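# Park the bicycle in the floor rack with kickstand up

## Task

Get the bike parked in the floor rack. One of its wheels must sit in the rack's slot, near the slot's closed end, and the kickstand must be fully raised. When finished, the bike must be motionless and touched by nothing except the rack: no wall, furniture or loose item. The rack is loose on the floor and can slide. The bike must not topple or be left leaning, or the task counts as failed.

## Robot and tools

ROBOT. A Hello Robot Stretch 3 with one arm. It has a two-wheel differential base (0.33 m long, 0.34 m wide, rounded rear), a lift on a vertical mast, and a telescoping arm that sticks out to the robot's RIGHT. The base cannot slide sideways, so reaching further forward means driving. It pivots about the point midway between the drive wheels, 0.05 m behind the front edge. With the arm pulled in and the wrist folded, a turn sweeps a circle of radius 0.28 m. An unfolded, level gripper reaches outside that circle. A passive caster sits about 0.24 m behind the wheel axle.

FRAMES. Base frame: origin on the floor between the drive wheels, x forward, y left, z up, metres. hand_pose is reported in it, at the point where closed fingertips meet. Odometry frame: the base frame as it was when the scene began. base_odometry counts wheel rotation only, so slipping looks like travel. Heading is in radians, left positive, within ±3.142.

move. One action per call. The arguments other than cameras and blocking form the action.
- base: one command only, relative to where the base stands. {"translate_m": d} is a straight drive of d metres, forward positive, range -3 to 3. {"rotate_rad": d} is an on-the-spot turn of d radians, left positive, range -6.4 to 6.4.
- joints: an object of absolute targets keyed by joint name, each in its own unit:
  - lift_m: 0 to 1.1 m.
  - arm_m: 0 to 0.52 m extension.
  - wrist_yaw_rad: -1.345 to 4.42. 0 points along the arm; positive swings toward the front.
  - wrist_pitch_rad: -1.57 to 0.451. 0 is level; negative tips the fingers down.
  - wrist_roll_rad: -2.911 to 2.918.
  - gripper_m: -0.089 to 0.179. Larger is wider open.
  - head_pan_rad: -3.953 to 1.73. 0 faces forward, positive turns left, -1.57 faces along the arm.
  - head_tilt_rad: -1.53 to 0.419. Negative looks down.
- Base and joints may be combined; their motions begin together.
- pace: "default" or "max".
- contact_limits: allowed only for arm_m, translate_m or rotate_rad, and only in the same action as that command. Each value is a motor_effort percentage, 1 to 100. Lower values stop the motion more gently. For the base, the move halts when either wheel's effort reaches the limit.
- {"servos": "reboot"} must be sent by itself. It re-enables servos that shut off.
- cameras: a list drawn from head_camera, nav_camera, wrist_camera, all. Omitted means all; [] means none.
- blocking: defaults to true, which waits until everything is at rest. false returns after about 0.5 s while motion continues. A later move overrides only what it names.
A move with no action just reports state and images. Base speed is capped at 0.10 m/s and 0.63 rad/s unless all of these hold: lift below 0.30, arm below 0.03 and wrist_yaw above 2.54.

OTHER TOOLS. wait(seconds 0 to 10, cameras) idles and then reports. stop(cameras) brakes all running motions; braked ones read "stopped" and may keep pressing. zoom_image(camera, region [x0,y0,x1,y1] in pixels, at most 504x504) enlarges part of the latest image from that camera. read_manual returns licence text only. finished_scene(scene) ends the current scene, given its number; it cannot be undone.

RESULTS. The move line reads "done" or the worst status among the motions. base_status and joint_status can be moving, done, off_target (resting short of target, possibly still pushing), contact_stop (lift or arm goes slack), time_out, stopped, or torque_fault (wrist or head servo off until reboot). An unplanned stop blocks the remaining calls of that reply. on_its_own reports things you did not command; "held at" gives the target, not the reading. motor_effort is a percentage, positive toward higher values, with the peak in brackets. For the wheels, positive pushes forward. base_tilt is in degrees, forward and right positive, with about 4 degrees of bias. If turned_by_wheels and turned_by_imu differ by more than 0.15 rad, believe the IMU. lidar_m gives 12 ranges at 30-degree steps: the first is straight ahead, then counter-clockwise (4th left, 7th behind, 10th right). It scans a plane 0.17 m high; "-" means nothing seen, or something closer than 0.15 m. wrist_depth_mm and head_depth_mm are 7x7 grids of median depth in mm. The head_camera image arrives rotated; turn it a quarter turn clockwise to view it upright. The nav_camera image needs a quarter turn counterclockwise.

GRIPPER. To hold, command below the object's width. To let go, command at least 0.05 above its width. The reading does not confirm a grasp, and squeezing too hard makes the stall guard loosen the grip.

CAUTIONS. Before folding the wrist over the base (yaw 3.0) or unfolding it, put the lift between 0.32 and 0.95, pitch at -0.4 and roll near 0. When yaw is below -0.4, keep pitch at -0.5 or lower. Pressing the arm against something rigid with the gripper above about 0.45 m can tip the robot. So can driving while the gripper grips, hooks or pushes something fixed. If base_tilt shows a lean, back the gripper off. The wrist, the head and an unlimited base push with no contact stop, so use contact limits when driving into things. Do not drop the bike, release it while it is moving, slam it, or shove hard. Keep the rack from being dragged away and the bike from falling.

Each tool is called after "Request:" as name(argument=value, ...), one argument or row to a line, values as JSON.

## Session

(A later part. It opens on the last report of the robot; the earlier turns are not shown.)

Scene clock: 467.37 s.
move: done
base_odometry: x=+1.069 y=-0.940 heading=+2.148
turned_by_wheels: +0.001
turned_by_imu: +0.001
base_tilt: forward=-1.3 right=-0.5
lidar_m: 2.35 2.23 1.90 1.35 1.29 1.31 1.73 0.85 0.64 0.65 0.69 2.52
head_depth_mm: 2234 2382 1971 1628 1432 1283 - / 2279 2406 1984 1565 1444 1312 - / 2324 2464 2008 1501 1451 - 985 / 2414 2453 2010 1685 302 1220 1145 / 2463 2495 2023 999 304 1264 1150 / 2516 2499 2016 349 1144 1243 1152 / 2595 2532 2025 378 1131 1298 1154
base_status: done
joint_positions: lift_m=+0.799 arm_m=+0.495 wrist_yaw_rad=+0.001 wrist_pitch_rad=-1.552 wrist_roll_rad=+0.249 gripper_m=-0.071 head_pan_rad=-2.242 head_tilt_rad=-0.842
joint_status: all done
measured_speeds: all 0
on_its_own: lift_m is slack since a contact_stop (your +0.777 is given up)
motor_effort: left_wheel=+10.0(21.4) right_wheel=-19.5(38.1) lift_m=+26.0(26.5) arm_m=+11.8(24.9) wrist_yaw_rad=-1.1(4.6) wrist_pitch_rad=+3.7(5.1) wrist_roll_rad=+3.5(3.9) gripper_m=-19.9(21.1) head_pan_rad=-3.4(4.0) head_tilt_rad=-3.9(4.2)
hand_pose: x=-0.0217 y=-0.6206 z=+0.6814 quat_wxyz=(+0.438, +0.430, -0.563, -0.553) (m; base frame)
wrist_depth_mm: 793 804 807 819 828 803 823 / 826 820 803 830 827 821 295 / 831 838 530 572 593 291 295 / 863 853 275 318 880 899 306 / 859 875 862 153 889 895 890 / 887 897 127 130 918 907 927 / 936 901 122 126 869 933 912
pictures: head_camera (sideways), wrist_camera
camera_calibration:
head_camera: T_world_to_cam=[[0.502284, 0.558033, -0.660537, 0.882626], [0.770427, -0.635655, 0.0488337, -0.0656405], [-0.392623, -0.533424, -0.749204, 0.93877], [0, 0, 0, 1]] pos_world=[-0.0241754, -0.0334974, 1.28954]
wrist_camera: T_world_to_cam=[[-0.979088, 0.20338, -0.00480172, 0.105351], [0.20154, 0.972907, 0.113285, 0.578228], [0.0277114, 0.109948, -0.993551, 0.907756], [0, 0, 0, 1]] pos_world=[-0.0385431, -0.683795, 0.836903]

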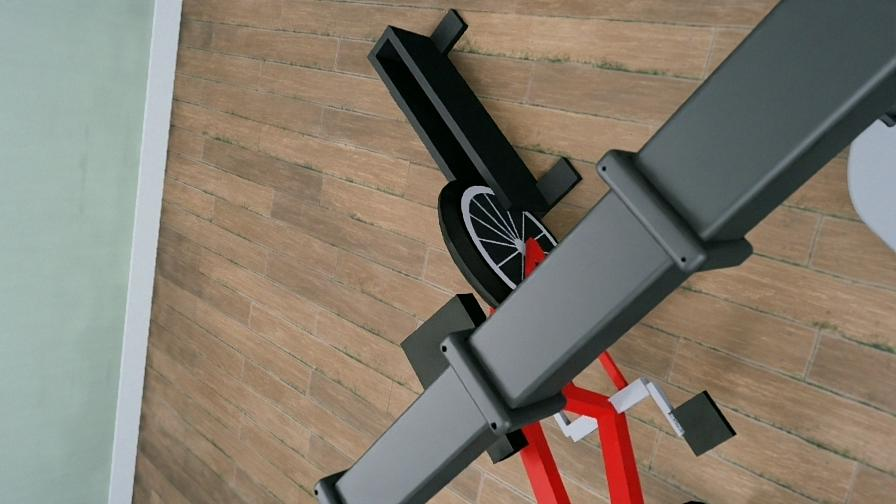

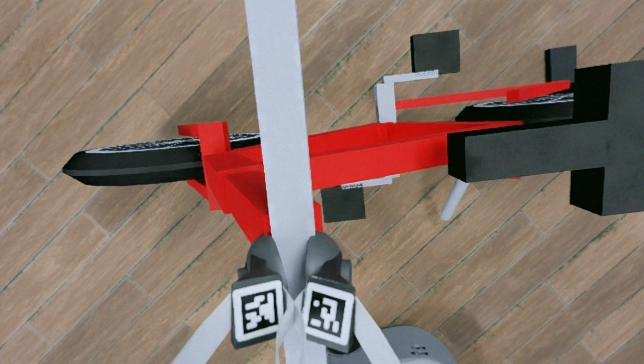

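Request:
move(
  joints={"arm_m": 0.512},
  cameras=["head_camera", "wrist_camera"],
)

Request:
zoom_image(
  camera="head_camera",
  region=[350, 100, 550, 300],
)

Scene clock: 480.03 s.
move: done
base_odometry: x=+1.069 y=-0.940 heading=+2.148
turned_by_wheels: -0.001
turned_by_imu: -0.001
base_tilt: forward=-1.4 right=-0.5
lidar_m: 2.35 2.23 1.89 1.35 1.29 1.32 1.74 0.86 0.65 0.65 0.69 2.52
head_depth_mm: 2218 2371 1961 1621 1436 1288 - / 2276 2422 1985 1573 1436 1333 - / 2327 2462 1991 1496 1457 - 985 / 2418 2461 2026 1343 301 1217 1137 / 2463 2511 2029 992 302 1263 1147 / 2541 2512 2036 338 1162 1252 1153 / 2586 2547 2053 375 1389 1293 1150
base_status: not commanded
joint_positions: lift_m=+0.801 arm_m=+0.512 wrist_yaw_rad=+0.002 wrist_pitch_rad=-1.556 wrist_roll_rad=+0.249 gripper_m=-0.071 head_pan_rad=-2.242 head_tilt_rad=-0.842
joint_status: all done
measured_speeds: translate_m=+0.000 rotate_rad=+0.001 lift_m=+0.000 arm_m=+0.000 wrist_yaw_rad=+0.000 wrist_pitch_rad=+0.000 wrist_roll_rad=+0.000 head_pan_rad=+0.000 head_tilt_rad=+0.000
on_its_own: lift_m is slack since a contact_stop (your +0.777 is given up)
motor_effort: left_wheel=-0.6(10.7) right_wheel=+0.1(19.7) lift_m=+25.9(26.2) arm_m=+17.1(22.8) wrist_yaw_rad=-1.0(2.5) wrist_pitch_rad=+4.8(5.4) wrist_roll_rad=+3.5(3.7) gripper_m=-20.3(21.3) head_pan_rad=-3.4(3.8) head_tilt_rad=-3.2(4.2)
hand_pose: x=-0.0217 y=-0.6366 z=+0.6829 quat_wxyz=(+0.438, +0.431, -0.562, -0.554) (m; base frame)
wrist_depth_mm: 831 799 814 821 803 814 835 / 813 821 825 808 852 826 303 / 839 834 854 355 602 299 294 / 873 884 338 150 874 310 305 / 838 874 920 154 877 909 872 / 888 880 128 128 935 937 904 / 915 930 122 126 893 925 934
pictures: head_camera (sideways), wrist_camera
camera_calibration:
head_camera: T_world_to_cam=[[0.502285, 0.558033, -0.660537, 0.882626], [0.770426, -0.635656, 0.0488337, -0.0656404], [-0.392623, -0.533423, -0.749204, 0.93877], [0, 0, 0, 1]] pos_world=[-0.0241755, -0.0334973, 1.28954]
wrist_camera: T_world_to_cam=[[-0.979176, 0.202973, -0.00402863, 0.10781], [0.20112, 0.972556, 0.116988, 0.590876], [0.0276636, 0.113742, -0.993125, 0.913121], [0, 0, 0, 1]] pos_world=[-0.038532, -0.700403, 0.838152]

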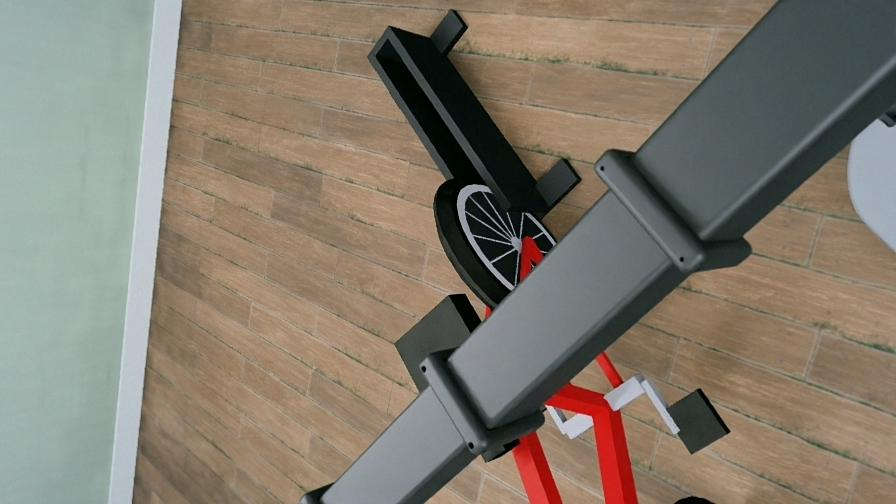

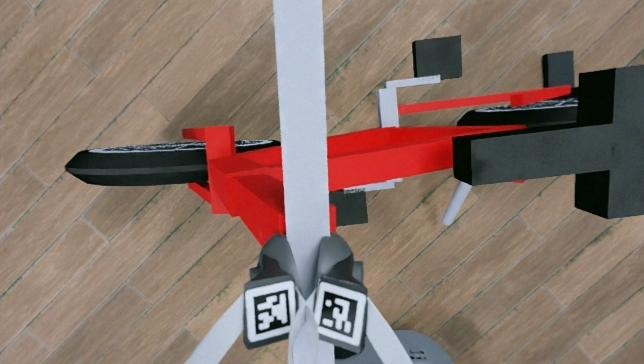

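Scaled by 2.520 from the camera's 896x504 image, which has a finer 1280x720 frame.

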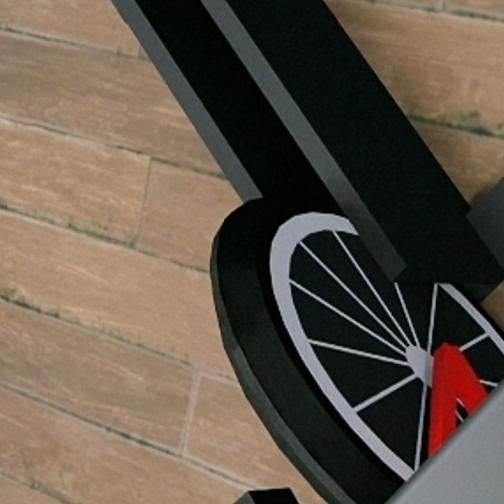

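Request:
move(
  base={"translate_m": -0.06},
  joints={"wrist_roll_rad": 0.2},
  cameras=["head_camera", "wrist_camera"],
)

Request:
zoom_image(
  camera="head_camera",
  region=[350, 0, 600, 250],
)

Scene clock: 484.47 s.
move: done
base_odometry: x=+1.102 y=-0.991 heading=+2.148
turned_by_wheels: +0.000
turned_by_imu: +0.000
base_tilt: forward=-1.3 right=-0.5
lidar_m: 2.40 2.28 1.86 1.32 1.25 1.28 1.69 0.86 0.64 0.64 0.68 2.56
head_depth_mm: 2192 2342 1973 1626 1428 1287 - / 2238 2390 2004 1575 1443 1312 - / 2267 2433 2001 1500 1451 - 984 / 2359 2480 1998 1339 300 1217 1144 / 2413 2475 2015 997 301 1291 1150 / 2496 2534 2026 338 1161 1249 1149 / 2582 2516 2027 374 1125 1292 1156
base_status: done
joint_positions: lift_m=+0.801 arm_m=+0.512 wrist_yaw_rad=+0.002 wrist_pitch_rad=-1.556 wrist_roll_rad=+0.200 gripper_m=-0.071 head_pan_rad=-2.242 head_tilt_rad=-0.842
joint_status: all done
measured_speeds: all 0
on_its_own: lift_m is slack since a contact_stop (your +0.777 is given up)
motor_effort: left_wheel=+4.6(5.8) right_wheel=-12.6(14.5) lift_m=+25.7(26.9) arm_m=+14.1(16.3) wrist_yaw_rad=-0.1(2.4) wrist_pitch_rad=+4.5(5.0) wrist_roll_rad=+0.0(3.4) gripper_m=-20.4(21.0) head_pan_rad=-3.0(3.9) head_tilt_rad=-3.8(4.3)
hand_pose: x=-0.0217 y=-0.6366 z=+0.6835 quat_wxyz=(+0.451, +0.445, -0.551, -0.543) (m; base frame)
wrist_depth_mm: 800 813 801 140 815 820 840 / 815 825 819 816 833 830 834 / 844 844 859 529 841 395 295 / 864 848 332 150 660 302 300 / 875 896 874 153 901 909 880 / 915 897 126 131 910 927 940 / 920 918 120 126 943 958 936
pictures: head_camera (sideways), wrist_camera
camera_calibration:
head_camera: T_world_to_cam=[[0.502285, 0.558033, -0.660537, 0.882626], [0.770426, -0.635656, 0.0488337, -0.0656404], [-0.392623, -0.533423, -0.749204, 0.93877], [0, 0, 0, 1]] pos_world=[-0.0241754, -0.0334973, 1.28954]
wrist_camera: T_world_to_cam=[[-0.987998, 0.154428, -0.00335369, 0.0762657], [0.152985, 0.9813, 0.116815, 0.59548], [0.0213305, 0.1149, -0.993148, 0.914329], [0, 0, 0, 1]] pos_world=[-0.0352519, -0.701178, 0.838758]

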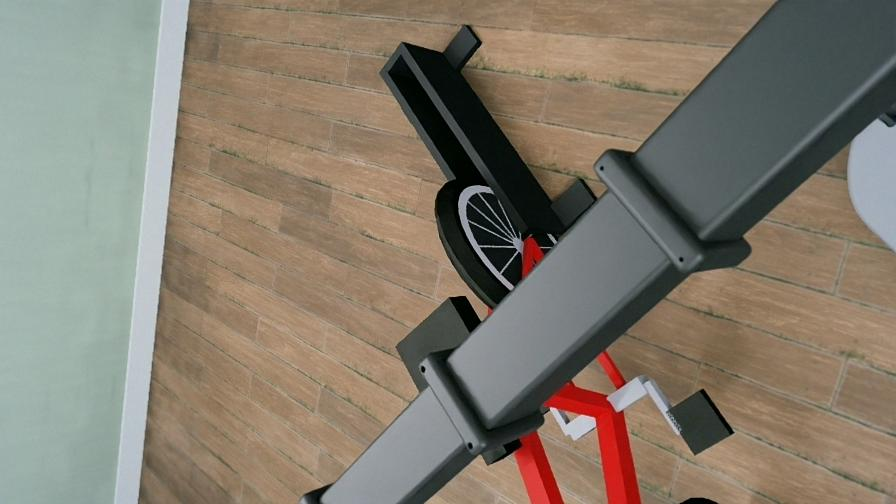

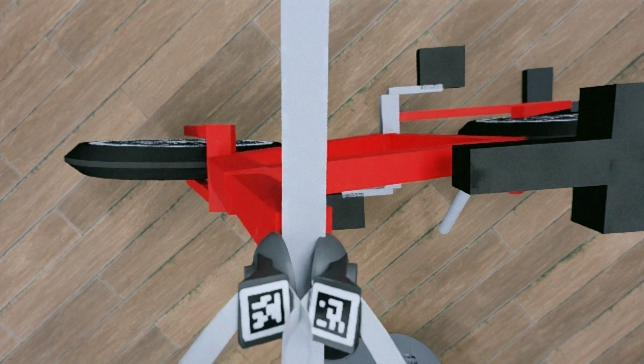

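Scaled by 2.016 from the camera's 896x504 image, which has a finer 1280x720 frame.

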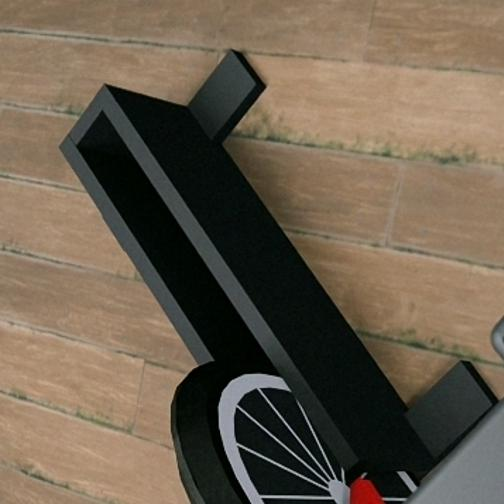

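Request:
move(
  base={"translate_m": -0.08},
  joints={"wrist_roll_rad": 0.14},
  cameras=["head_camera", "wrist_camera"],
)

Request:
zoom_image(
  camera="head_camera",
  region=[350, 0, 600, 250],
)

Scene clock: 489.90 s.
move: done
base_odometry: x=+1.146 y=-1.058 heading=+2.148
turned_by_wheels: +0.000
turned_by_imu: -0.002
base_tilt: forward=-1.3 right=-0.5
lidar_m: 2.48 2.35 1.79 1.28 1.21 1.24 1.63 0.85 0.63 0.63 0.68 2.60
head_depth_mm: 2107 2335 1985 1659 1435 1283 - / 2190 2355 1974 1557 1448 1316 - / 2246 2409 1986 1502 1459 - 985 / 2286 2459 2009 1322 298 1221 1141 / 2342 2496 2031 989 299 1287 1146 / 2443 2528 2010 337 1149 1244 1152 / 2488 2522 2038 371 1392 1271 1152
base_status: done
joint_positions: lift_m=+0.803 arm_m=+0.512 wrist_yaw_rad=+0.001 wrist_pitch_rad=-1.556 wrist_roll_rad=+0.141 gripper_m=-0.071 head_pan_rad=-2.242 head_tilt_rad=-0.842
joint_status: all done
measured_speeds: translate_m=+0.000 rotate_rad=+0.001 lift_m=+0.000 arm_m=+0.000 wrist_yaw_rad=+0.000 wrist_pitch_rad=+0.000 wrist_roll_rad=+0.000 head_pan_rad=+0.000 head_tilt_rad=+0.000
on_its_own: lift_m is slack since a contact_stop (your +0.777 is given up)
motor_effort: left_wheel=-4.4(11.6) right_wheel=+4.6(29.6) lift_m=+25.9(26.7) arm_m=+11.6(13.1) wrist_yaw_rad=-1.2(1.9) wrist_pitch_rad=+4.8(5.2) wrist_roll_rad=-0.4(1.2) gripper_m=-20.2(21.3) head_pan_rad=-4.0(4.0) head_tilt_rad=-4.4(4.5)
hand_pose: x=-0.0217 y=-0.6367 z=+0.6853 quat_wxyz=(+0.467, +0.460, -0.537, -0.530) (m; base frame)
wrist_depth_mm: 790 790 815 142 843 828 809 / 817 800 842 145 833 821 835 / 840 859 853 147 843 691 303 / 858 865 339 151 349 301 301 / 866 885 891 155 864 930 337 / 868 910 854 128 910 921 942 / 912 903 121 125 922 919 926
pictures: head_camera (sideways), wrist_camera
camera_calibration:
head_camera: T_world_to_cam=[[0.502285, 0.558033, -0.660537, 0.882626], [0.770426, -0.635656, 0.0488337, -0.0656404], [-0.392624, -0.533423, -0.749204, 0.93877], [0, 0, 0, 1]] pos_world=[-0.0241755, -0.0334973, 1.28954]
wrist_camera: T_world_to_cam=[[-0.995377, 0.0960137, -0.00252781, 0.0383674], [0.0950644, 0.988608, 0.116692, 0.598771], [0.013703, 0.115912, -0.993165, 0.916677], [0, 0, 0, 1]] pos_world=[-0.031293, -0.701887, 0.840637]

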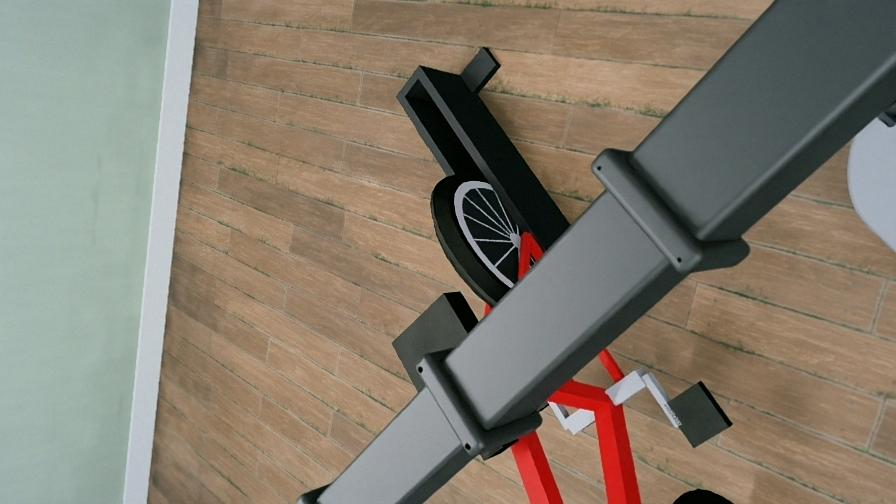

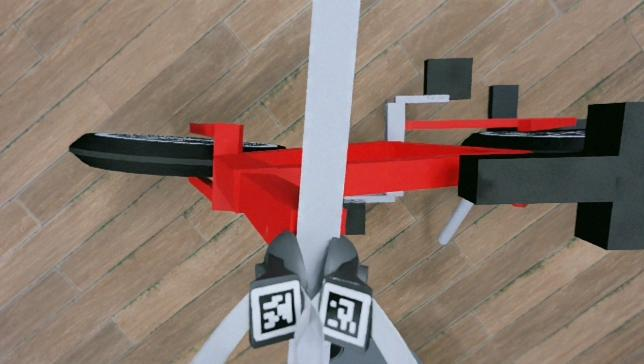

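Scaled by 2.016 from the camera's 896x504 image, which has a finer 1280x720 frame.

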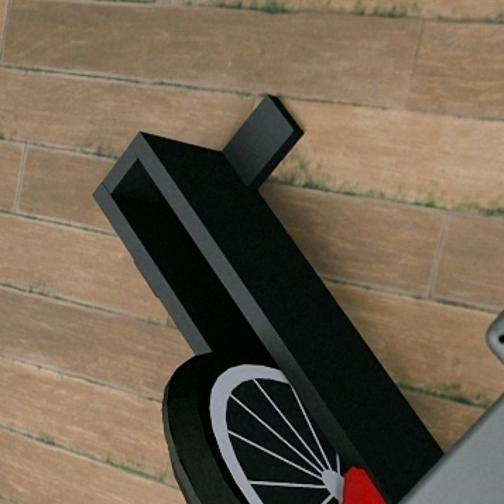

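Request:
move(
  base={"translate_m": -0.07},
  joints={"wrist_roll_rad": 0.0},
  cameras=["head_camera", "wrist_camera"],
)

Request:
zoom_image(
  camera="head_camera",
  region=[350, 0, 600, 250],
)

Scene clock: 497.80 s.
move: done
base_odometry: x=+1.184 y=-1.116 heading=+2.148
turned_by_wheels: +0.000
turned_by_imu: +0.000
base_tilt: forward=-1.3 right=-0.5
lidar_m: 2.54 2.41 1.73 1.24 1.17 1.20 1.58 0.85 0.63 0.64 0.67 2.64
head_depth_mm: 2077 2255 1952 1656 1436 1294 - / 2132 2328 1977 1558 1444 1318 - / 2174 2379 2003 1492 1446 - 982 / 2241 2403 2012 1319 298 1213 1143 / 2278 2482 2007 990 299 1285 1139 / 2392 2519 2039 337 1154 1246 1147 / 2448 2536 2036 371 1112 1279 1158
base_status: done
joint_positions: lift_m=+0.803 arm_m=+0.512 wrist_yaw_rad=+0.000 wrist_pitch_rad=-1.556 wrist_roll_rad=+0.005 gripper_m=-0.071 head_pan_rad=-2.242 head_tilt_rad=-0.842
joint_status: all done
measured_speeds: all 0
on_its_own: lift_m is slack since a contact_stop (your +0.777 is given up)
motor_effort: left_wheel=-0.5(6.4) right_wheel=-2.7(10.4) lift_m=+26.0(27.0) arm_m=+8.3(9.5) wrist_yaw_rad=-0.4(1.9) wrist_pitch_rad=+4.7(5.0) wrist_roll_rad=-2.0(2.6) gripper_m=-20.0(20.9) head_pan_rad=-3.5(4.4) head_tilt_rad=-3.6(4.7)
hand_pose: x=-0.0216 y=-0.6367 z=+0.6854 quat_wxyz=(+0.503, +0.495, -0.505, -0.498) (m; base frame)
wrist_depth_mm: 801 777 836 140 822 809 830 / 833 818 828 143 832 824 808 / 839 852 446 146 867 862 841 / 847 856 299 151 356 300 305 / 882 889 883 153 923 881 308 / 878 886 126 129 934 905 932 / 934 924 122 127 943 928 932
pictures: head_camera (sideways), wrist_camera
camera_calibration:
head_camera: T_world_to_cam=[[0.502285, 0.558033, -0.660537, 0.882626], [0.770426, -0.635656, 0.0488337, -0.0656404], [-0.392623, -0.533423, -0.749204, 0.93877], [0, 0, 0, 1]] pos_world=[-0.0241755, -0.0334973, 1.28954]
wrist_camera: T_world_to_cam=[[-0.999268, -0.0382491, -0.000604744, -0.048485], [-0.0380584, 0.992441, 0.116675, 0.598379], [-0.00386255, 0.116613, -0.99317, 0.916764], [0, 0, 0, 1]] pos_world=[-0.0221351, -0.702617, 0.840657]

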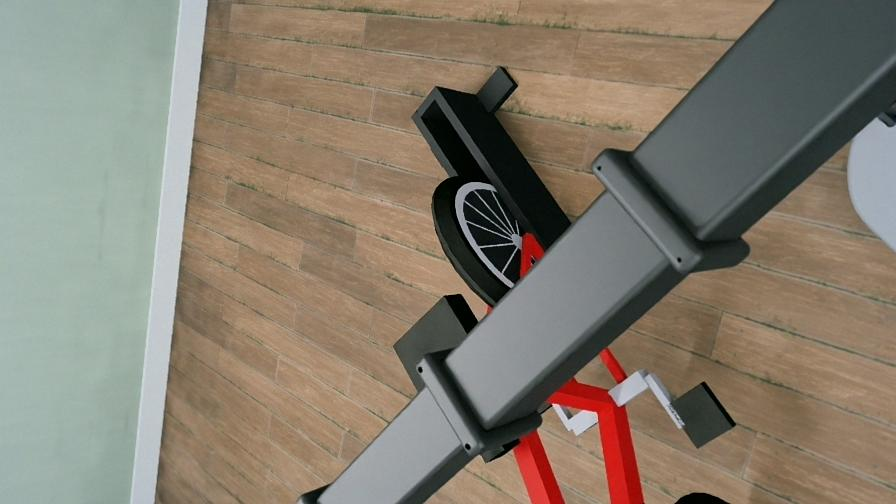

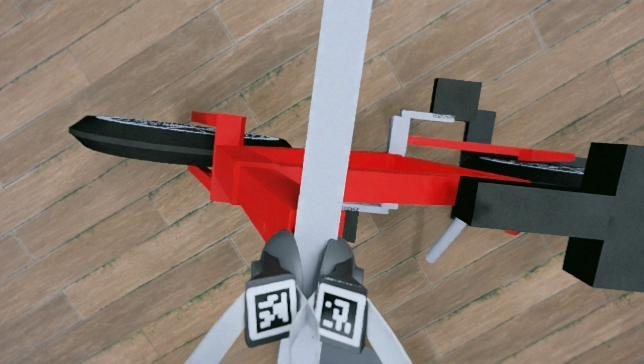

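Scaled by 2.016 from the camera's 896x504 image, which has a finer 1280x720 frame.

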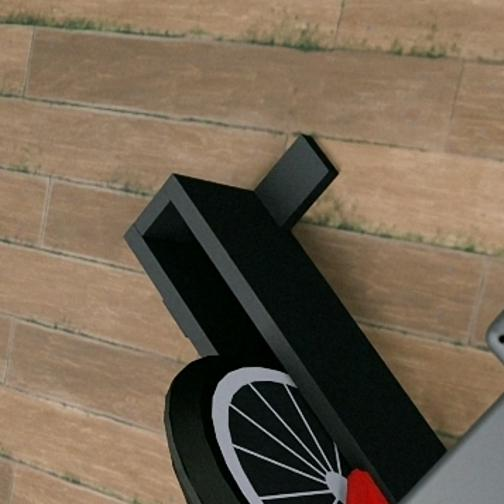

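Request:
move(
  base={"translate_m": -0.08},
  joints={"wrist_roll_rad": -0.2},
  cameras=["head_camera", "wrist_camera"],
)

Scene clock: 503.27 s.
move: done
base_odometry: x=+1.228 y=-1.183 heading=+2.147
turned_by_wheels: +0.000
turned_by_imu: +0.000
base_tilt: forward=-1.3 right=-0.4
lidar_m: 2.62 2.48 1.67 1.19 1.13 1.15 1.52 0.84 0.63 0.68 0.67 2.68
head_depth_mm: 2021 2238 1975 1658 1443 1285 - / 2065 2300 1978 1665 1443 1317 - / 2112 2326 1998 1481 1450 - 983 / 2169 2361 2016 1644 298 1214 1143 / 2215 2431 2006 993 299 1281 1150 / 2293 2496 2031 338 1149 1248 1150 / 2346 2513 2030 371 1048 1291 1156
base_status: done
joint_positions: lift_m=+0.803 arm_m=+0.512 wrist_yaw_rad=+0.002 wrist_pitch_rad=-1.553 wrist_roll_rad=-0.200 gripper_m=-0.071 head_pan_rad=-2.242 head_tilt_rad=-0.842
joint_status: all done
measured_speeds: all 0
on_its_own: lift_m is slack since a contact_stop (your +0.777 is given up)
motor_effort: left_wheel=-5.5(15.7) right_wheel=+8.8(28.8) lift_m=+25.9(26.7) arm_m=+4.0(5.8) wrist_yaw_rad=-3.0(4.2) wrist_pitch_rad=+4.3(5.2) wrist_roll_rad=-0.3(3.1) gripper_m=-18.7(20.9) head_pan_rad=-3.5(4.1) head_tilt_rad=-3.3(4.4)
hand_pose: x=-0.0216 y=-0.6373 z=+0.6853 quat_wxyz=(+0.553, +0.543, -0.451, -0.444) (m; base frame)
wrist_depth_mm: 803 836 807 129 830 844 803 / 832 823 837 815 851 835 859 / 853 548 415 141 850 867 848 / 856 849 506 147 616 894 889 / 878 879 879 152 653 307 308 / 908 900 902 128 922 907 312 / 927 924 120 126 942 925 321
pictures: head_camera (sideways), wrist_camera
camera_calibration:
head_camera: T_world_to_cam=[[0.502285, 0.558033, -0.660537, 0.882626], [0.770426, -0.635656, 0.0488337, -0.0656404], [-0.392623, -0.533423, -0.749204, 0.93877], [0, 0, 0, 1]] pos_world=[-0.0241754, -0.0334973, 1.28954]
wrist_camera: T_world_to_cam=[[-0.970111, -0.242647, 0.00282932, -0.180513], [-0.240723, 0.963761, 0.114962, 0.57753], [-0.030622, 0.110845, -0.993366, 0.912671], [0, 0, 0, 1]] pos_world=[-0.00814528, -0.701567, 0.840733]

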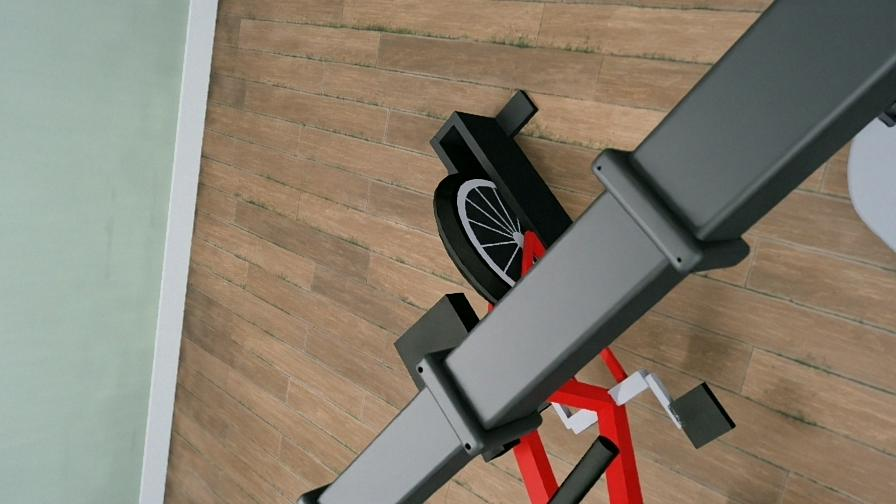

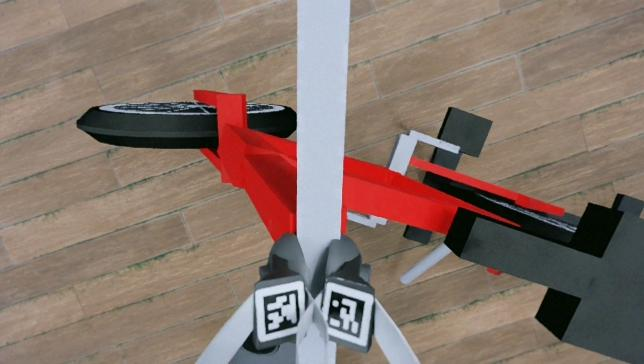

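Request:
move(
  base={"translate_m": -0.07},
  joints={"wrist_roll_rad": -0.06},
  cameras=["head_camera", "wrist_camera"],
)

Scene clock: 508.43 s.
move: done
base_odometry: x=+1.266 y=-1.242 heading=+2.148
turned_by_wheels: +0.000
turned_by_imu: +0.001
base_tilt: forward=-1.3 right=-0.4
lidar_m: 2.68 2.54 1.59 1.15 1.09 1.11 1.47 0.83 0.62 0.69 0.69 2.72
head_depth_mm: 1968 2199 1972 1666 1439 1283 - / 2008 2256 1977 1674 1449 1317 - / 2056 2313 1976 1485 1455 - 986 / 2107 2325 2011 1679 298 1211 1148 / 2171 2393 2013 991 300 1272 1146 / 2223 2445 2022 337 1159 1251 1149 / 2281 2497 2019 371 1052 1304 1154
base_status: done
joint_positions: lift_m=+0.803 arm_m=+0.512 wrist_yaw_rad=+0.002 wrist_pitch_rad=-1.532 wrist_roll_rad=-0.075 gripper_m=-0.071 head_pan_rad=-2.242 head_tilt_rad=-0.842
joint_status: all done
measured_speeds: all 0
on_its_own: lift_m is slack since a contact_stop (your +0.777 is given up)
motor_effort: left_wheel=+2.1(14.2) right_wheel=-7.9(26.6) lift_m=+25.8(26.8) arm_m=-0.6(1.2) wrist_yaw_rad=-1.9(3.1) wrist_pitch_rad=+0.3(4.5) wrist_roll_rad=+4.9(5.7) gripper_m=-18.8(20.1) head_pan_rad=-3.7(4.1) head_tilt_rad=-4.0(4.2)
hand_pose: x=-0.0217 y=-0.6428 z=+0.6849 quat_wxyz=(+0.529, +0.509, -0.489, -0.471) (m; base frame)
wrist_depth_mm: 794 802 824 825 826 826 844 / 816 836 817 828 837 837 834 / 839 813 428 853 842 864 885 / 829 852 370 165 369 884 884 / 870 876 881 152 894 302 305 / 877 890 127 129 916 915 315 / 908 911 121 126 901 950 939
pictures: head_camera (sideways), wrist_camera
camera_calibration:
head_camera: T_world_to_cam=[[0.502285, 0.558033, -0.660537, 0.882626], [0.770426, -0.635656, 0.0488337, -0.0656404], [-0.392624, -0.533423, -0.749204, 0.93877], [0, 0, 0, 1]] pos_world=[-0.0241755, -0.0334973, 1.28954]
wrist_camera: T_world_to_cam=[[-0.992772, -0.119971, 0.00332251, -0.103813], [-0.119138, 0.988472, 0.0934337, 0.616091], [-0.0144935, 0.0923625, -0.99562, 0.90293], [0, 0, 0, 1]] pos_world=[-0.0165758, -0.70484, 0.841757]

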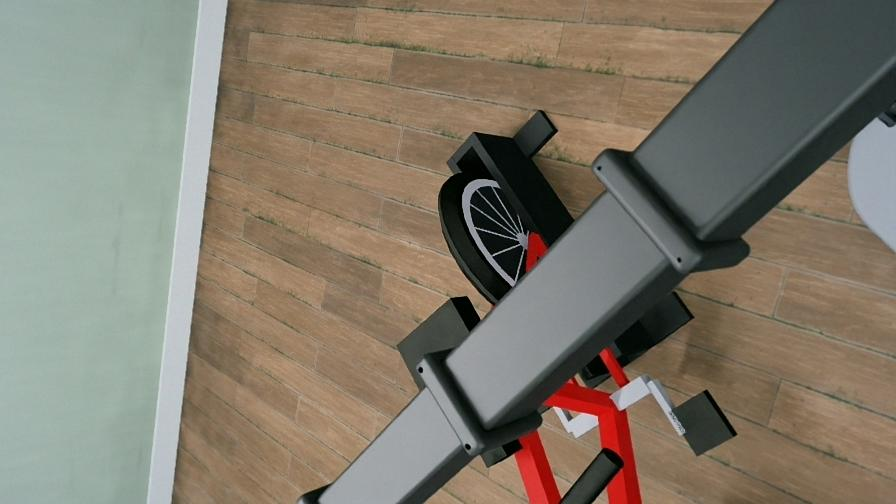

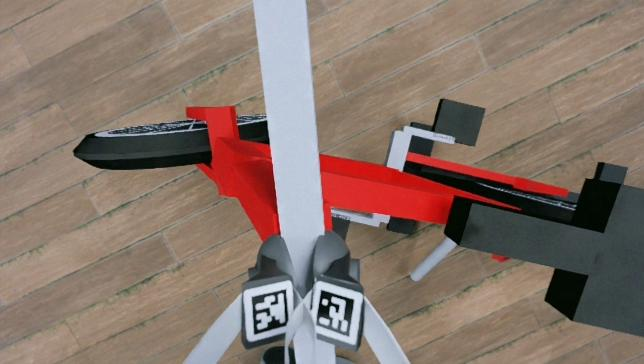

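Request:
move(
  base={"translate_m": -0.04},
  joints={"wrist_roll_rad": 0.14},
  cameras=["head_camera", "wrist_camera"],
)

Scene clock: 513.80 s.
move: off_target
base_odometry: x=+1.288 y=-1.275 heading=+2.148
turned_by_wheels: +0.000
turned_by_imu: +0.001
base_tilt: forward=-1.3 right=-0.5
lidar_m: 2.70 2.57 1.59 1.13 1.07 1.09 1.44 0.83 0.62 0.69 0.70 2.74
head_depth_mm: 1920 2187 1969 1668 1439 1287 - / 1972 2233 1984 1677 1437 1317 - / 2022 2283 1995 1630 1458 - 987 / 2073 2316 1985 1690 298 1219 1145 / 2130 2396 2034 993 300 1280 1146 / 2208 2442 2025 337 1156 1248 1151 / 2235 2466 2055 371 1102 1273 1152
base_status: done
joint_positions: lift_m=+0.803 arm_m=+0.512 wrist_yaw_rad=+0.005 wrist_pitch_rad=-1.527 wrist_roll_rad=+0.118 gripper_m=-0.071 head_pan_rad=-2.242 head_tilt_rad=-0.842
joint_status: wrist_roll_rad off_target (ended at +0.118, target +0.140)
measured_speeds: all 0
on_its_own: lift_m is slack since a contact_stop (your +0.777 is given up)
motor_effort: left_wheel=+4.6(13.4) right_wheel=-12.0(31.4) lift_m=+25.8(26.8) arm_m=-5.0(5.1) wrist_yaw_rad=-5.0(5.3) wrist_pitch_rad=-0.7(1.5) wrist_roll_rad=+7.3(8.5) gripper_m=-19.4(19.7) head_pan_rad=-3.1(4.0) head_tilt_rad=-3.8(4.4)
hand_pose: x=-0.0217 y=-0.6442 z=+0.6849 quat_wxyz=(+0.481, +0.461, -0.539, -0.516) (m; base frame)
wrist_depth_mm: 784 833 132 837 803 834 835 / 817 827 136 838 840 848 842 / 853 859 432 831 830 861 850 / 870 861 285 320 355 302 301 / 859 891 895 153 861 874 306 / 900 887 129 127 895 904 909 / 909 903 122 129 892 923 917
pictures: head_camera (sideways), wrist_camera
camera_calibration:
head_camera: T_world_to_cam=[[0.502285, 0.558033, -0.660537, 0.882626], [0.770426, -0.635656, 0.0488337, -0.0656404], [-0.392624, -0.533423, -0.749204, 0.93877], [0, 0, 0, 1]] pos_world=[-0.0241755, -0.0334973, 1.28954]
wrist_camera: T_world_to_cam=[[-0.997576, 0.0694455, -0.0043789, 0.0231568], [0.0687951, 0.993765, 0.0877388, 0.628825], [0.0104447, 0.0872249, -0.996134, 0.900565], [0, 0, 0, 1]] pos_world=[-0.0295655, -0.705064, 0.842012]

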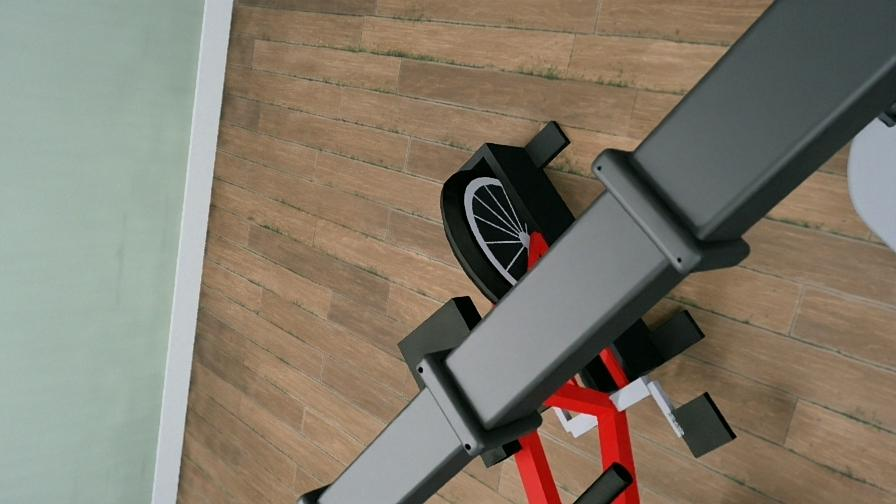

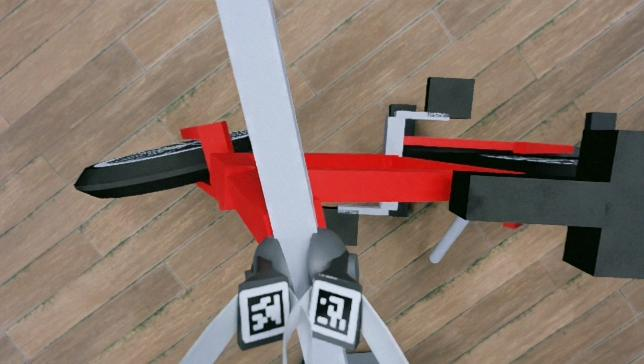

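Request:
move(
  base={"translate_m": -0.02},
  joints={"arm_m": 0.5},
  cameras=["head_camera", "wrist_camera"],
)

Request:
zoom_image(
  camera="head_camera",
  region=[400, 80, 600, 280],
)

Scene clock: 520.30 s.
move: done
base_odometry: x=+1.299 y=-1.292 heading=+2.149
turned_by_wheels: +0.001
turned_by_imu: +0.001
base_tilt: forward=-1.3 right=-0.4
lidar_m: 2.71 2.59 1.59 1.11 1.06 1.08 1.43 0.81 0.62 0.69 0.70 2.75
head_depth_mm: 1891 2168 1976 1655 1431 1294 - / 1946 2207 1962 1663 1441 1320 - / 2005 2247 2005 1646 1442 - 982 / 2071 2308 2007 1681 298 1224 1144 / 2126 2355 2023 986 299 1290 1151 / 2160 2398 2007 334 1157 1246 1153 / 2252 2449 2061 372 1108 1270 1152
base_status: done
joint_positions: lift_m=+0.803 arm_m=+0.500 wrist_yaw_rad=+0.005 wrist_pitch_rad=-1.514 wrist_roll_rad=+0.118 gripper_m=-0.071 head_pan_rad=-2.242 head_tilt_rad=-0.842
joint_status: all done
measured_speeds: all 0
on_its_own: lift_m is slack since a contact_stop (your +0.777 is given up)
motor_effort: left_wheel=+6.3(14.7) right_wheel=-14.5(29.1) lift_m=+26.3(26.8) arm_m=-15.6(21.8) wrist_yaw_rad=-4.3(5.2) wrist_pitch_rad=-2.9(3.2) wrist_roll_rad=+6.8(7.5) gripper_m=-18.8(19.9) head_pan_rad=-3.2(4.3) head_tilt_rad=-3.8(4.3)
hand_pose: x=-0.0217 y=-0.6354 z=+0.6847 quat_wxyz=(+0.484, +0.457, -0.542, -0.513) (m; base frame)
wrist_depth_mm: 837 823 132 840 843 848 850 / 804 832 137 832 826 860 875 / 863 852 429 853 853 870 886 / 849 865 285 322 358 299 295 / 875 889 863 153 901 907 303 / 895 887 127 128 885 909 889 / 898 902 120 125 902 906 895
pictures: head_camera (sideways), wrist_camera
camera_calibration:
head_camera: T_world_to_cam=[[0.50229, 0.558028, -0.660537, 0.882626], [0.77042, -0.635664, 0.0488337, -0.0656404], [-0.392629, -0.533419, -0.749204, 0.93877], [0, 0, 0, 1]] pos_world=[-0.0241758, -0.033497, 1.28954]
wrist_camera: T_world_to_cam=[[-0.997536, 0.0699578, -0.00535174, 0.0235568], [0.0693594, 0.994755, 0.075182, 0.629372], [0.0105832, 0.0746255, -0.997155, 0.892357], [0, 0, 0, 1]] pos_world=[-0.0295981, -0.694311, 0.842627]

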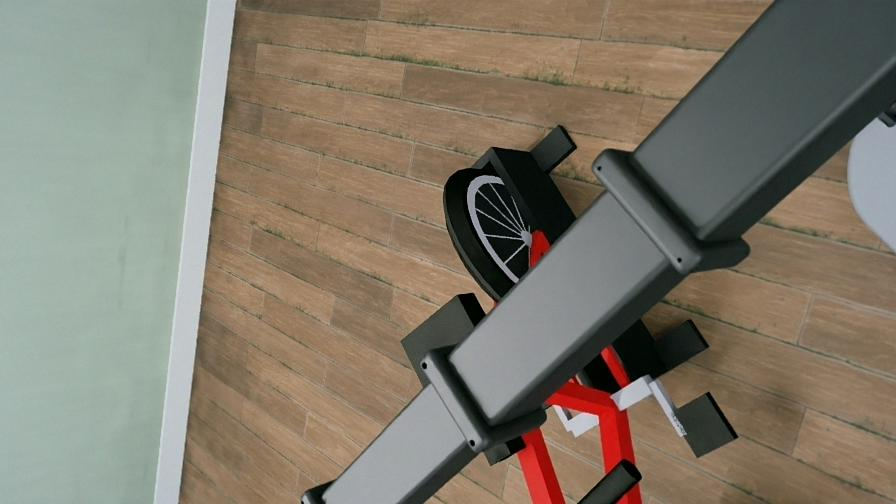

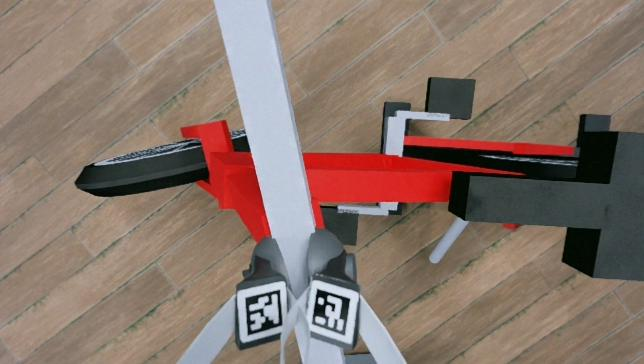

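Scaled by 2.520 from the camera's 896x504 image, which has a finer 1280x720 frame.

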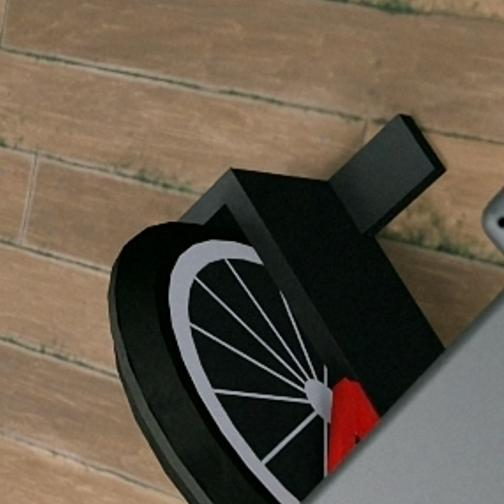

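Request:
move(
  joints={"arm_m":0.49},
)

Scene clock: 533.30 s.
move: done
base_odometry: x=+1.299 y=-1.292 heading=+2.149
turned_by_wheels: +0.000
turned_by_imu: +0.000
base_tilt: forward=-1.3 right=-0.4
lidar_m: 2.73 2.59 1.59 1.12 1.06 1.08 1.43 0.82 0.62 0.69 0.69 2.75
head_depth_mm: 1903 2179 1979 1664 1436 1285 - / 1968 2220 1984 1680 1443 1321 - / 2032 2248 1991 1643 1445 - 992 / 2048 2322 2005 1691 298 1216 1143 / 2143 2371 2014 974 300 1275 1142 / 2190 2421 2030 334 1154 1244 1152 / 2253 2420 2023 370 1104 1301 1147
base_status: not commanded
joint_positions: lift_m=+0.803 arm_m=+0.490 wrist_yaw_rad=+0.005 wrist_pitch_rad=-1.506 wrist_roll_rad=+0.120 gripper_m=-0.071 head_pan_rad=-2.242 head_tilt_rad=-0.842
joint_status: all done
measured_speeds: all 0
on_its_own: lift_m is slack since a contact_stop (your +0.777 is given up)
motor_effort: left_wheel=+6.1(7.0) right_wheel=-14.5(14.6) lift_m=+26.2(26.6) arm_m=-14.8(20.8) wrist_yaw_rad=-3.2(5.2) wrist_pitch_rad=-4.3(5.1) wrist_roll_rad=+6.5(7.0) gripper_m=-20.0(20.1) head_pan_rad=-3.6(4.1) head_tilt_rad=-3.3(4.1)
hand_pose: x=-0.0217 y=-0.6273 z=+0.6847 quat_wxyz=(+0.485, +0.455, -0.544, -0.511) (m; base frame)
wrist_depth_mm: 834 825 132 853 833 862 837 / 832 825 137 856 851 875 819 / 827 854 433 857 870 851 869 / 858 855 285 320 351 302 298 / 874 886 890 154 888 871 303 / 872 889 127 128 872 903 926 / 911 860 121 127 912 915 909
pictures: head_camera (sideways), nav_camera (sideways), wrist_camera
camera_calibration:
head_camera: T_world_to_cam=[[0.502291, 0.558028, -0.660537, 0.882626], [0.77042, -0.635664, 0.0488337, -0.0656404], [-0.392629, -0.53342, -0.749204, 0.93877], [0, 0, 0, 1]] pos_world=[-0.0241758, -0.033497, 1.28954]
nav_camera: T_world_to_cam=[[-0.462599, -0.589244, 0.662415, -0.81542], [-0.806486, 0.590006, -0.0383788, 0.107433], [-0.368214, -0.551983, -0.748153, 0.931943], [0, 0, 0, 1]] pos_world=[0.0525846, -0.0294513, 1.24151]
wrist_camera: T_world_to_cam=[[-0.997438, 0.0712839, -0.00600604, 0.024284], [0.0707164, 0.995199, 0.0676641, 0.62681], [0.0108006, 0.067066, -0.99769, 0.887319], [0, 0, 0, 1]] pos_world=[-0.0296875, -0.68504, 0.843003]

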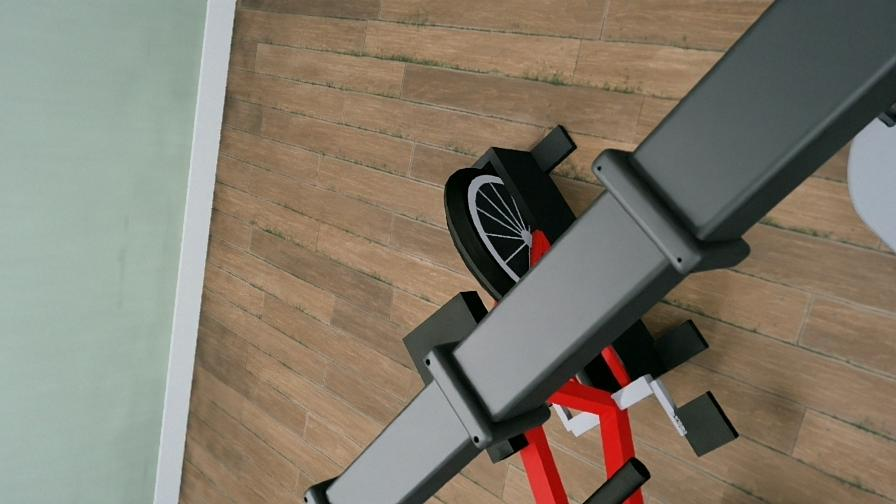

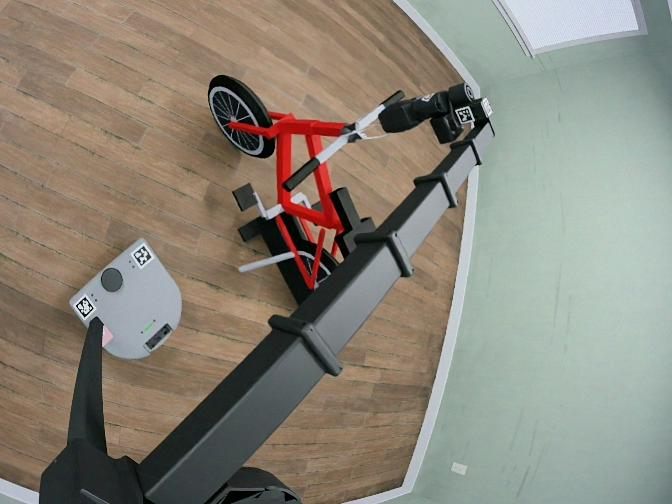

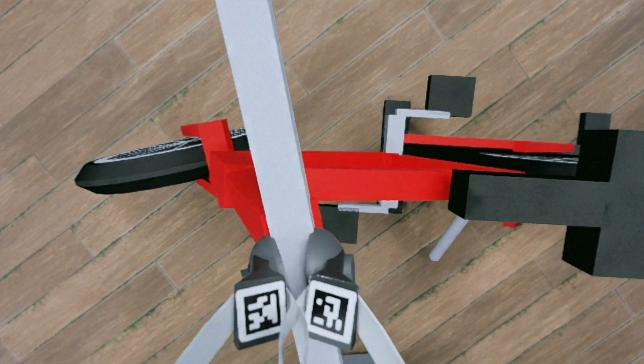

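Request:
move(
  joints={"arm_m":0.478},
  cameras=["wrist_camera"],
)

Request:
move(
  joints={"arm_m":0.466},
  cameras=["wrist_camera"],
)

Scene clock: 537.37 s.
move: done
base_odometry: x=+1.299 y=-1.292 heading=+2.149
turned_by_wheels: +0.000
turned_by_imu: +0.000
base_tilt: forward=-1.3 right=-0.5
lidar_m: 2.73 2.59 1.59 1.12 1.06 1.08 1.43 0.81 0.62 0.69 0.69 2.75
head_depth_mm: 1903 2198 1970 1674 1442 1291 - / 1966 2222 2004 1674 1445 1318 - / 2008 2245 1992 1638 1436 - 986 / 2059 2326 2007 1696 298 1222 1143 / 2108 2341 2018 966 299 1280 1146 / 2157 2435 2039 345 1143 1249 1149 / 2247 2453 2032 371 1108 1268 1155
base_status: not commanded
joint_positions: lift_m=+0.803 arm_m=+0.478 wrist_yaw_rad=+0.005 wrist_pitch_rad=-1.482 wrist_roll_rad=+0.122 gripper_m=-0.071 head_pan_rad=-2.242 head_tilt_rad=-0.842
joint_status: all done
measured_speeds: all 0
on_its_own: lift_m is slack since a contact_stop (your +0.777 is given up); wrist_pitch_rad is at rest, and its effort (-8.9) is outside its rest range (-8 to +12)
motor_effort: left_wheel=+7.1(7.4) right_wheel=-14.3(14.7) lift_m=+26.2(26.8) arm_m=-17.6(21.1) wrist_yaw_rad=-4.7(5.8) wrist_pitch_rad=-8.9(9.1) wrist_roll_rad=+5.6(6.7) gripper_m=-20.0(20.0) head_pan_rad=-3.2(4.1) head_tilt_rad=-3.6(4.0)
hand_pose: x=-0.0216 y=-0.6216 z=+0.6846 quat_wxyz=(+0.490, +0.449, -0.551, -0.505) (m; base frame)
wrist_depth_mm: 834 832 133 825 841 869 817 / 870 827 138 868 860 865 823 / 884 855 431 857 834 875 858 / 850 854 277 314 350 300 294 / 867 887 901 153 874 881 301 / 881 889 128 128 884 900 901 / 885 894 120 127 879 884 893
pictures: wrist_camera
camera_calibration:
wrist_camera: T_world_to_cam=[[-0.997289, 0.0731461, -0.00802661, 0.0264471], [0.0727297, 0.996398, 0.0436151, 0.638324], [0.011188, 0.0429131, -0.999016, 0.872727], [0, 0, 0, 1]] pos_world=[-0.0298138, -0.675411, 0.84424]

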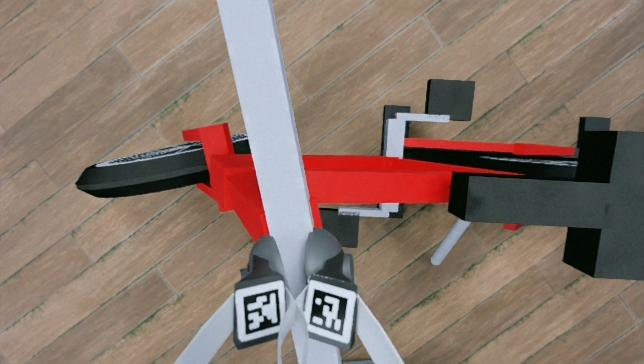

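Scene clock: 538.23 s.
move: done
base_odometry: x=+1.299 y=-1.292 heading=+2.149
turned_by_wheels: +0.000
turned_by_imu: +0.000
base_tilt: forward=-1.4 right=-0.4
lidar_m: 2.72 2.58 1.59 1.11 1.06 1.08 1.43 0.82 0.62 0.68 0.69 2.75
head_depth_mm: 1923 2170 1953 1667 1435 1290 - / 1954 2219 1986 1674 1440 1314 - / 2004 2286 2010 1642 1448 - 981 / 2082 2293 2002 1681 298 1208 1146 / 2126 2356 2019 988 299 1288 1146 / 2167 2412 2019 345 1137 1245 1148 / 2260 2475 2043 372 1106 1278 1154
base_status: not commanded
joint_positions: lift_m=+0.803 arm_m=+0.466 wrist_yaw_rad=+0.005 wrist_pitch_rad=-1.453 wrist_roll_rad=+0.123 gripper_m=-0.071 head_pan_rad=-2.242 head_tilt_rad=-0.842
joint_status: all done
measured_speeds: all 0
on_its_own: lift_m is slack since a contact_stop (your +0.777 is given up); wrist_pitch_rad is at rest, and its effort (-14.0) is outside its rest range (-8 to +12)
motor_effort: left_wheel=+7.6(7.6) right_wheel=-14.3(14.7) lift_m=+26.5(27.1) arm_m=-19.2(23.2) wrist_yaw_rad=-4.4(6.2) wrist_pitch_rad=-14.0(14.2) wrist_roll_rad=+5.4(5.8) gripper_m=-19.4(20.0) head_pan_rad=-3.1(4.0) head_tilt_rad=-3.9(4.1)
hand_pose: x=-0.0216 y=-0.6171 z=+0.6846 quat_wxyz=(+0.496, +0.441, -0.559, -0.497) (m; base frame)
wrist_depth_mm: 845 863 137 844 871 864 865 / 851 845 142 853 844 855 878 / 852 846 434 881 848 880 851 / 872 591 281 325 354 300 295 / 865 860 877 154 877 867 300 / 856 867 127 129 878 858 884 / 893 853 121 126 878 867 902
pictures: wrist_camera
camera_calibration:
wrist_camera: T_world_to_cam=[[-0.997182, 0.0742823, -0.010461, 0.028525], [0.0741257, 0.997142, 0.0146316, 0.654155], [0.011518, 0.0138149, -0.999838, 0.855216], [0, 0, 0, 1]] pos_world=[-0.0298955, -0.666219, 0.845805]

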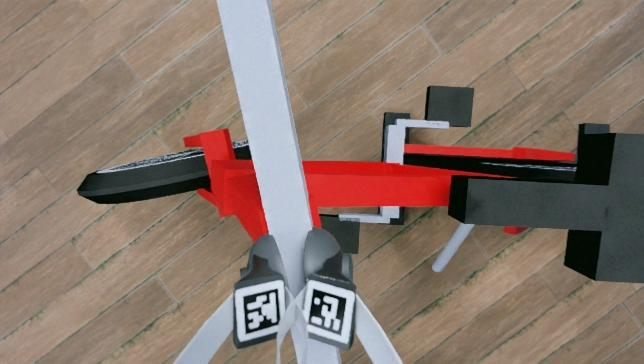

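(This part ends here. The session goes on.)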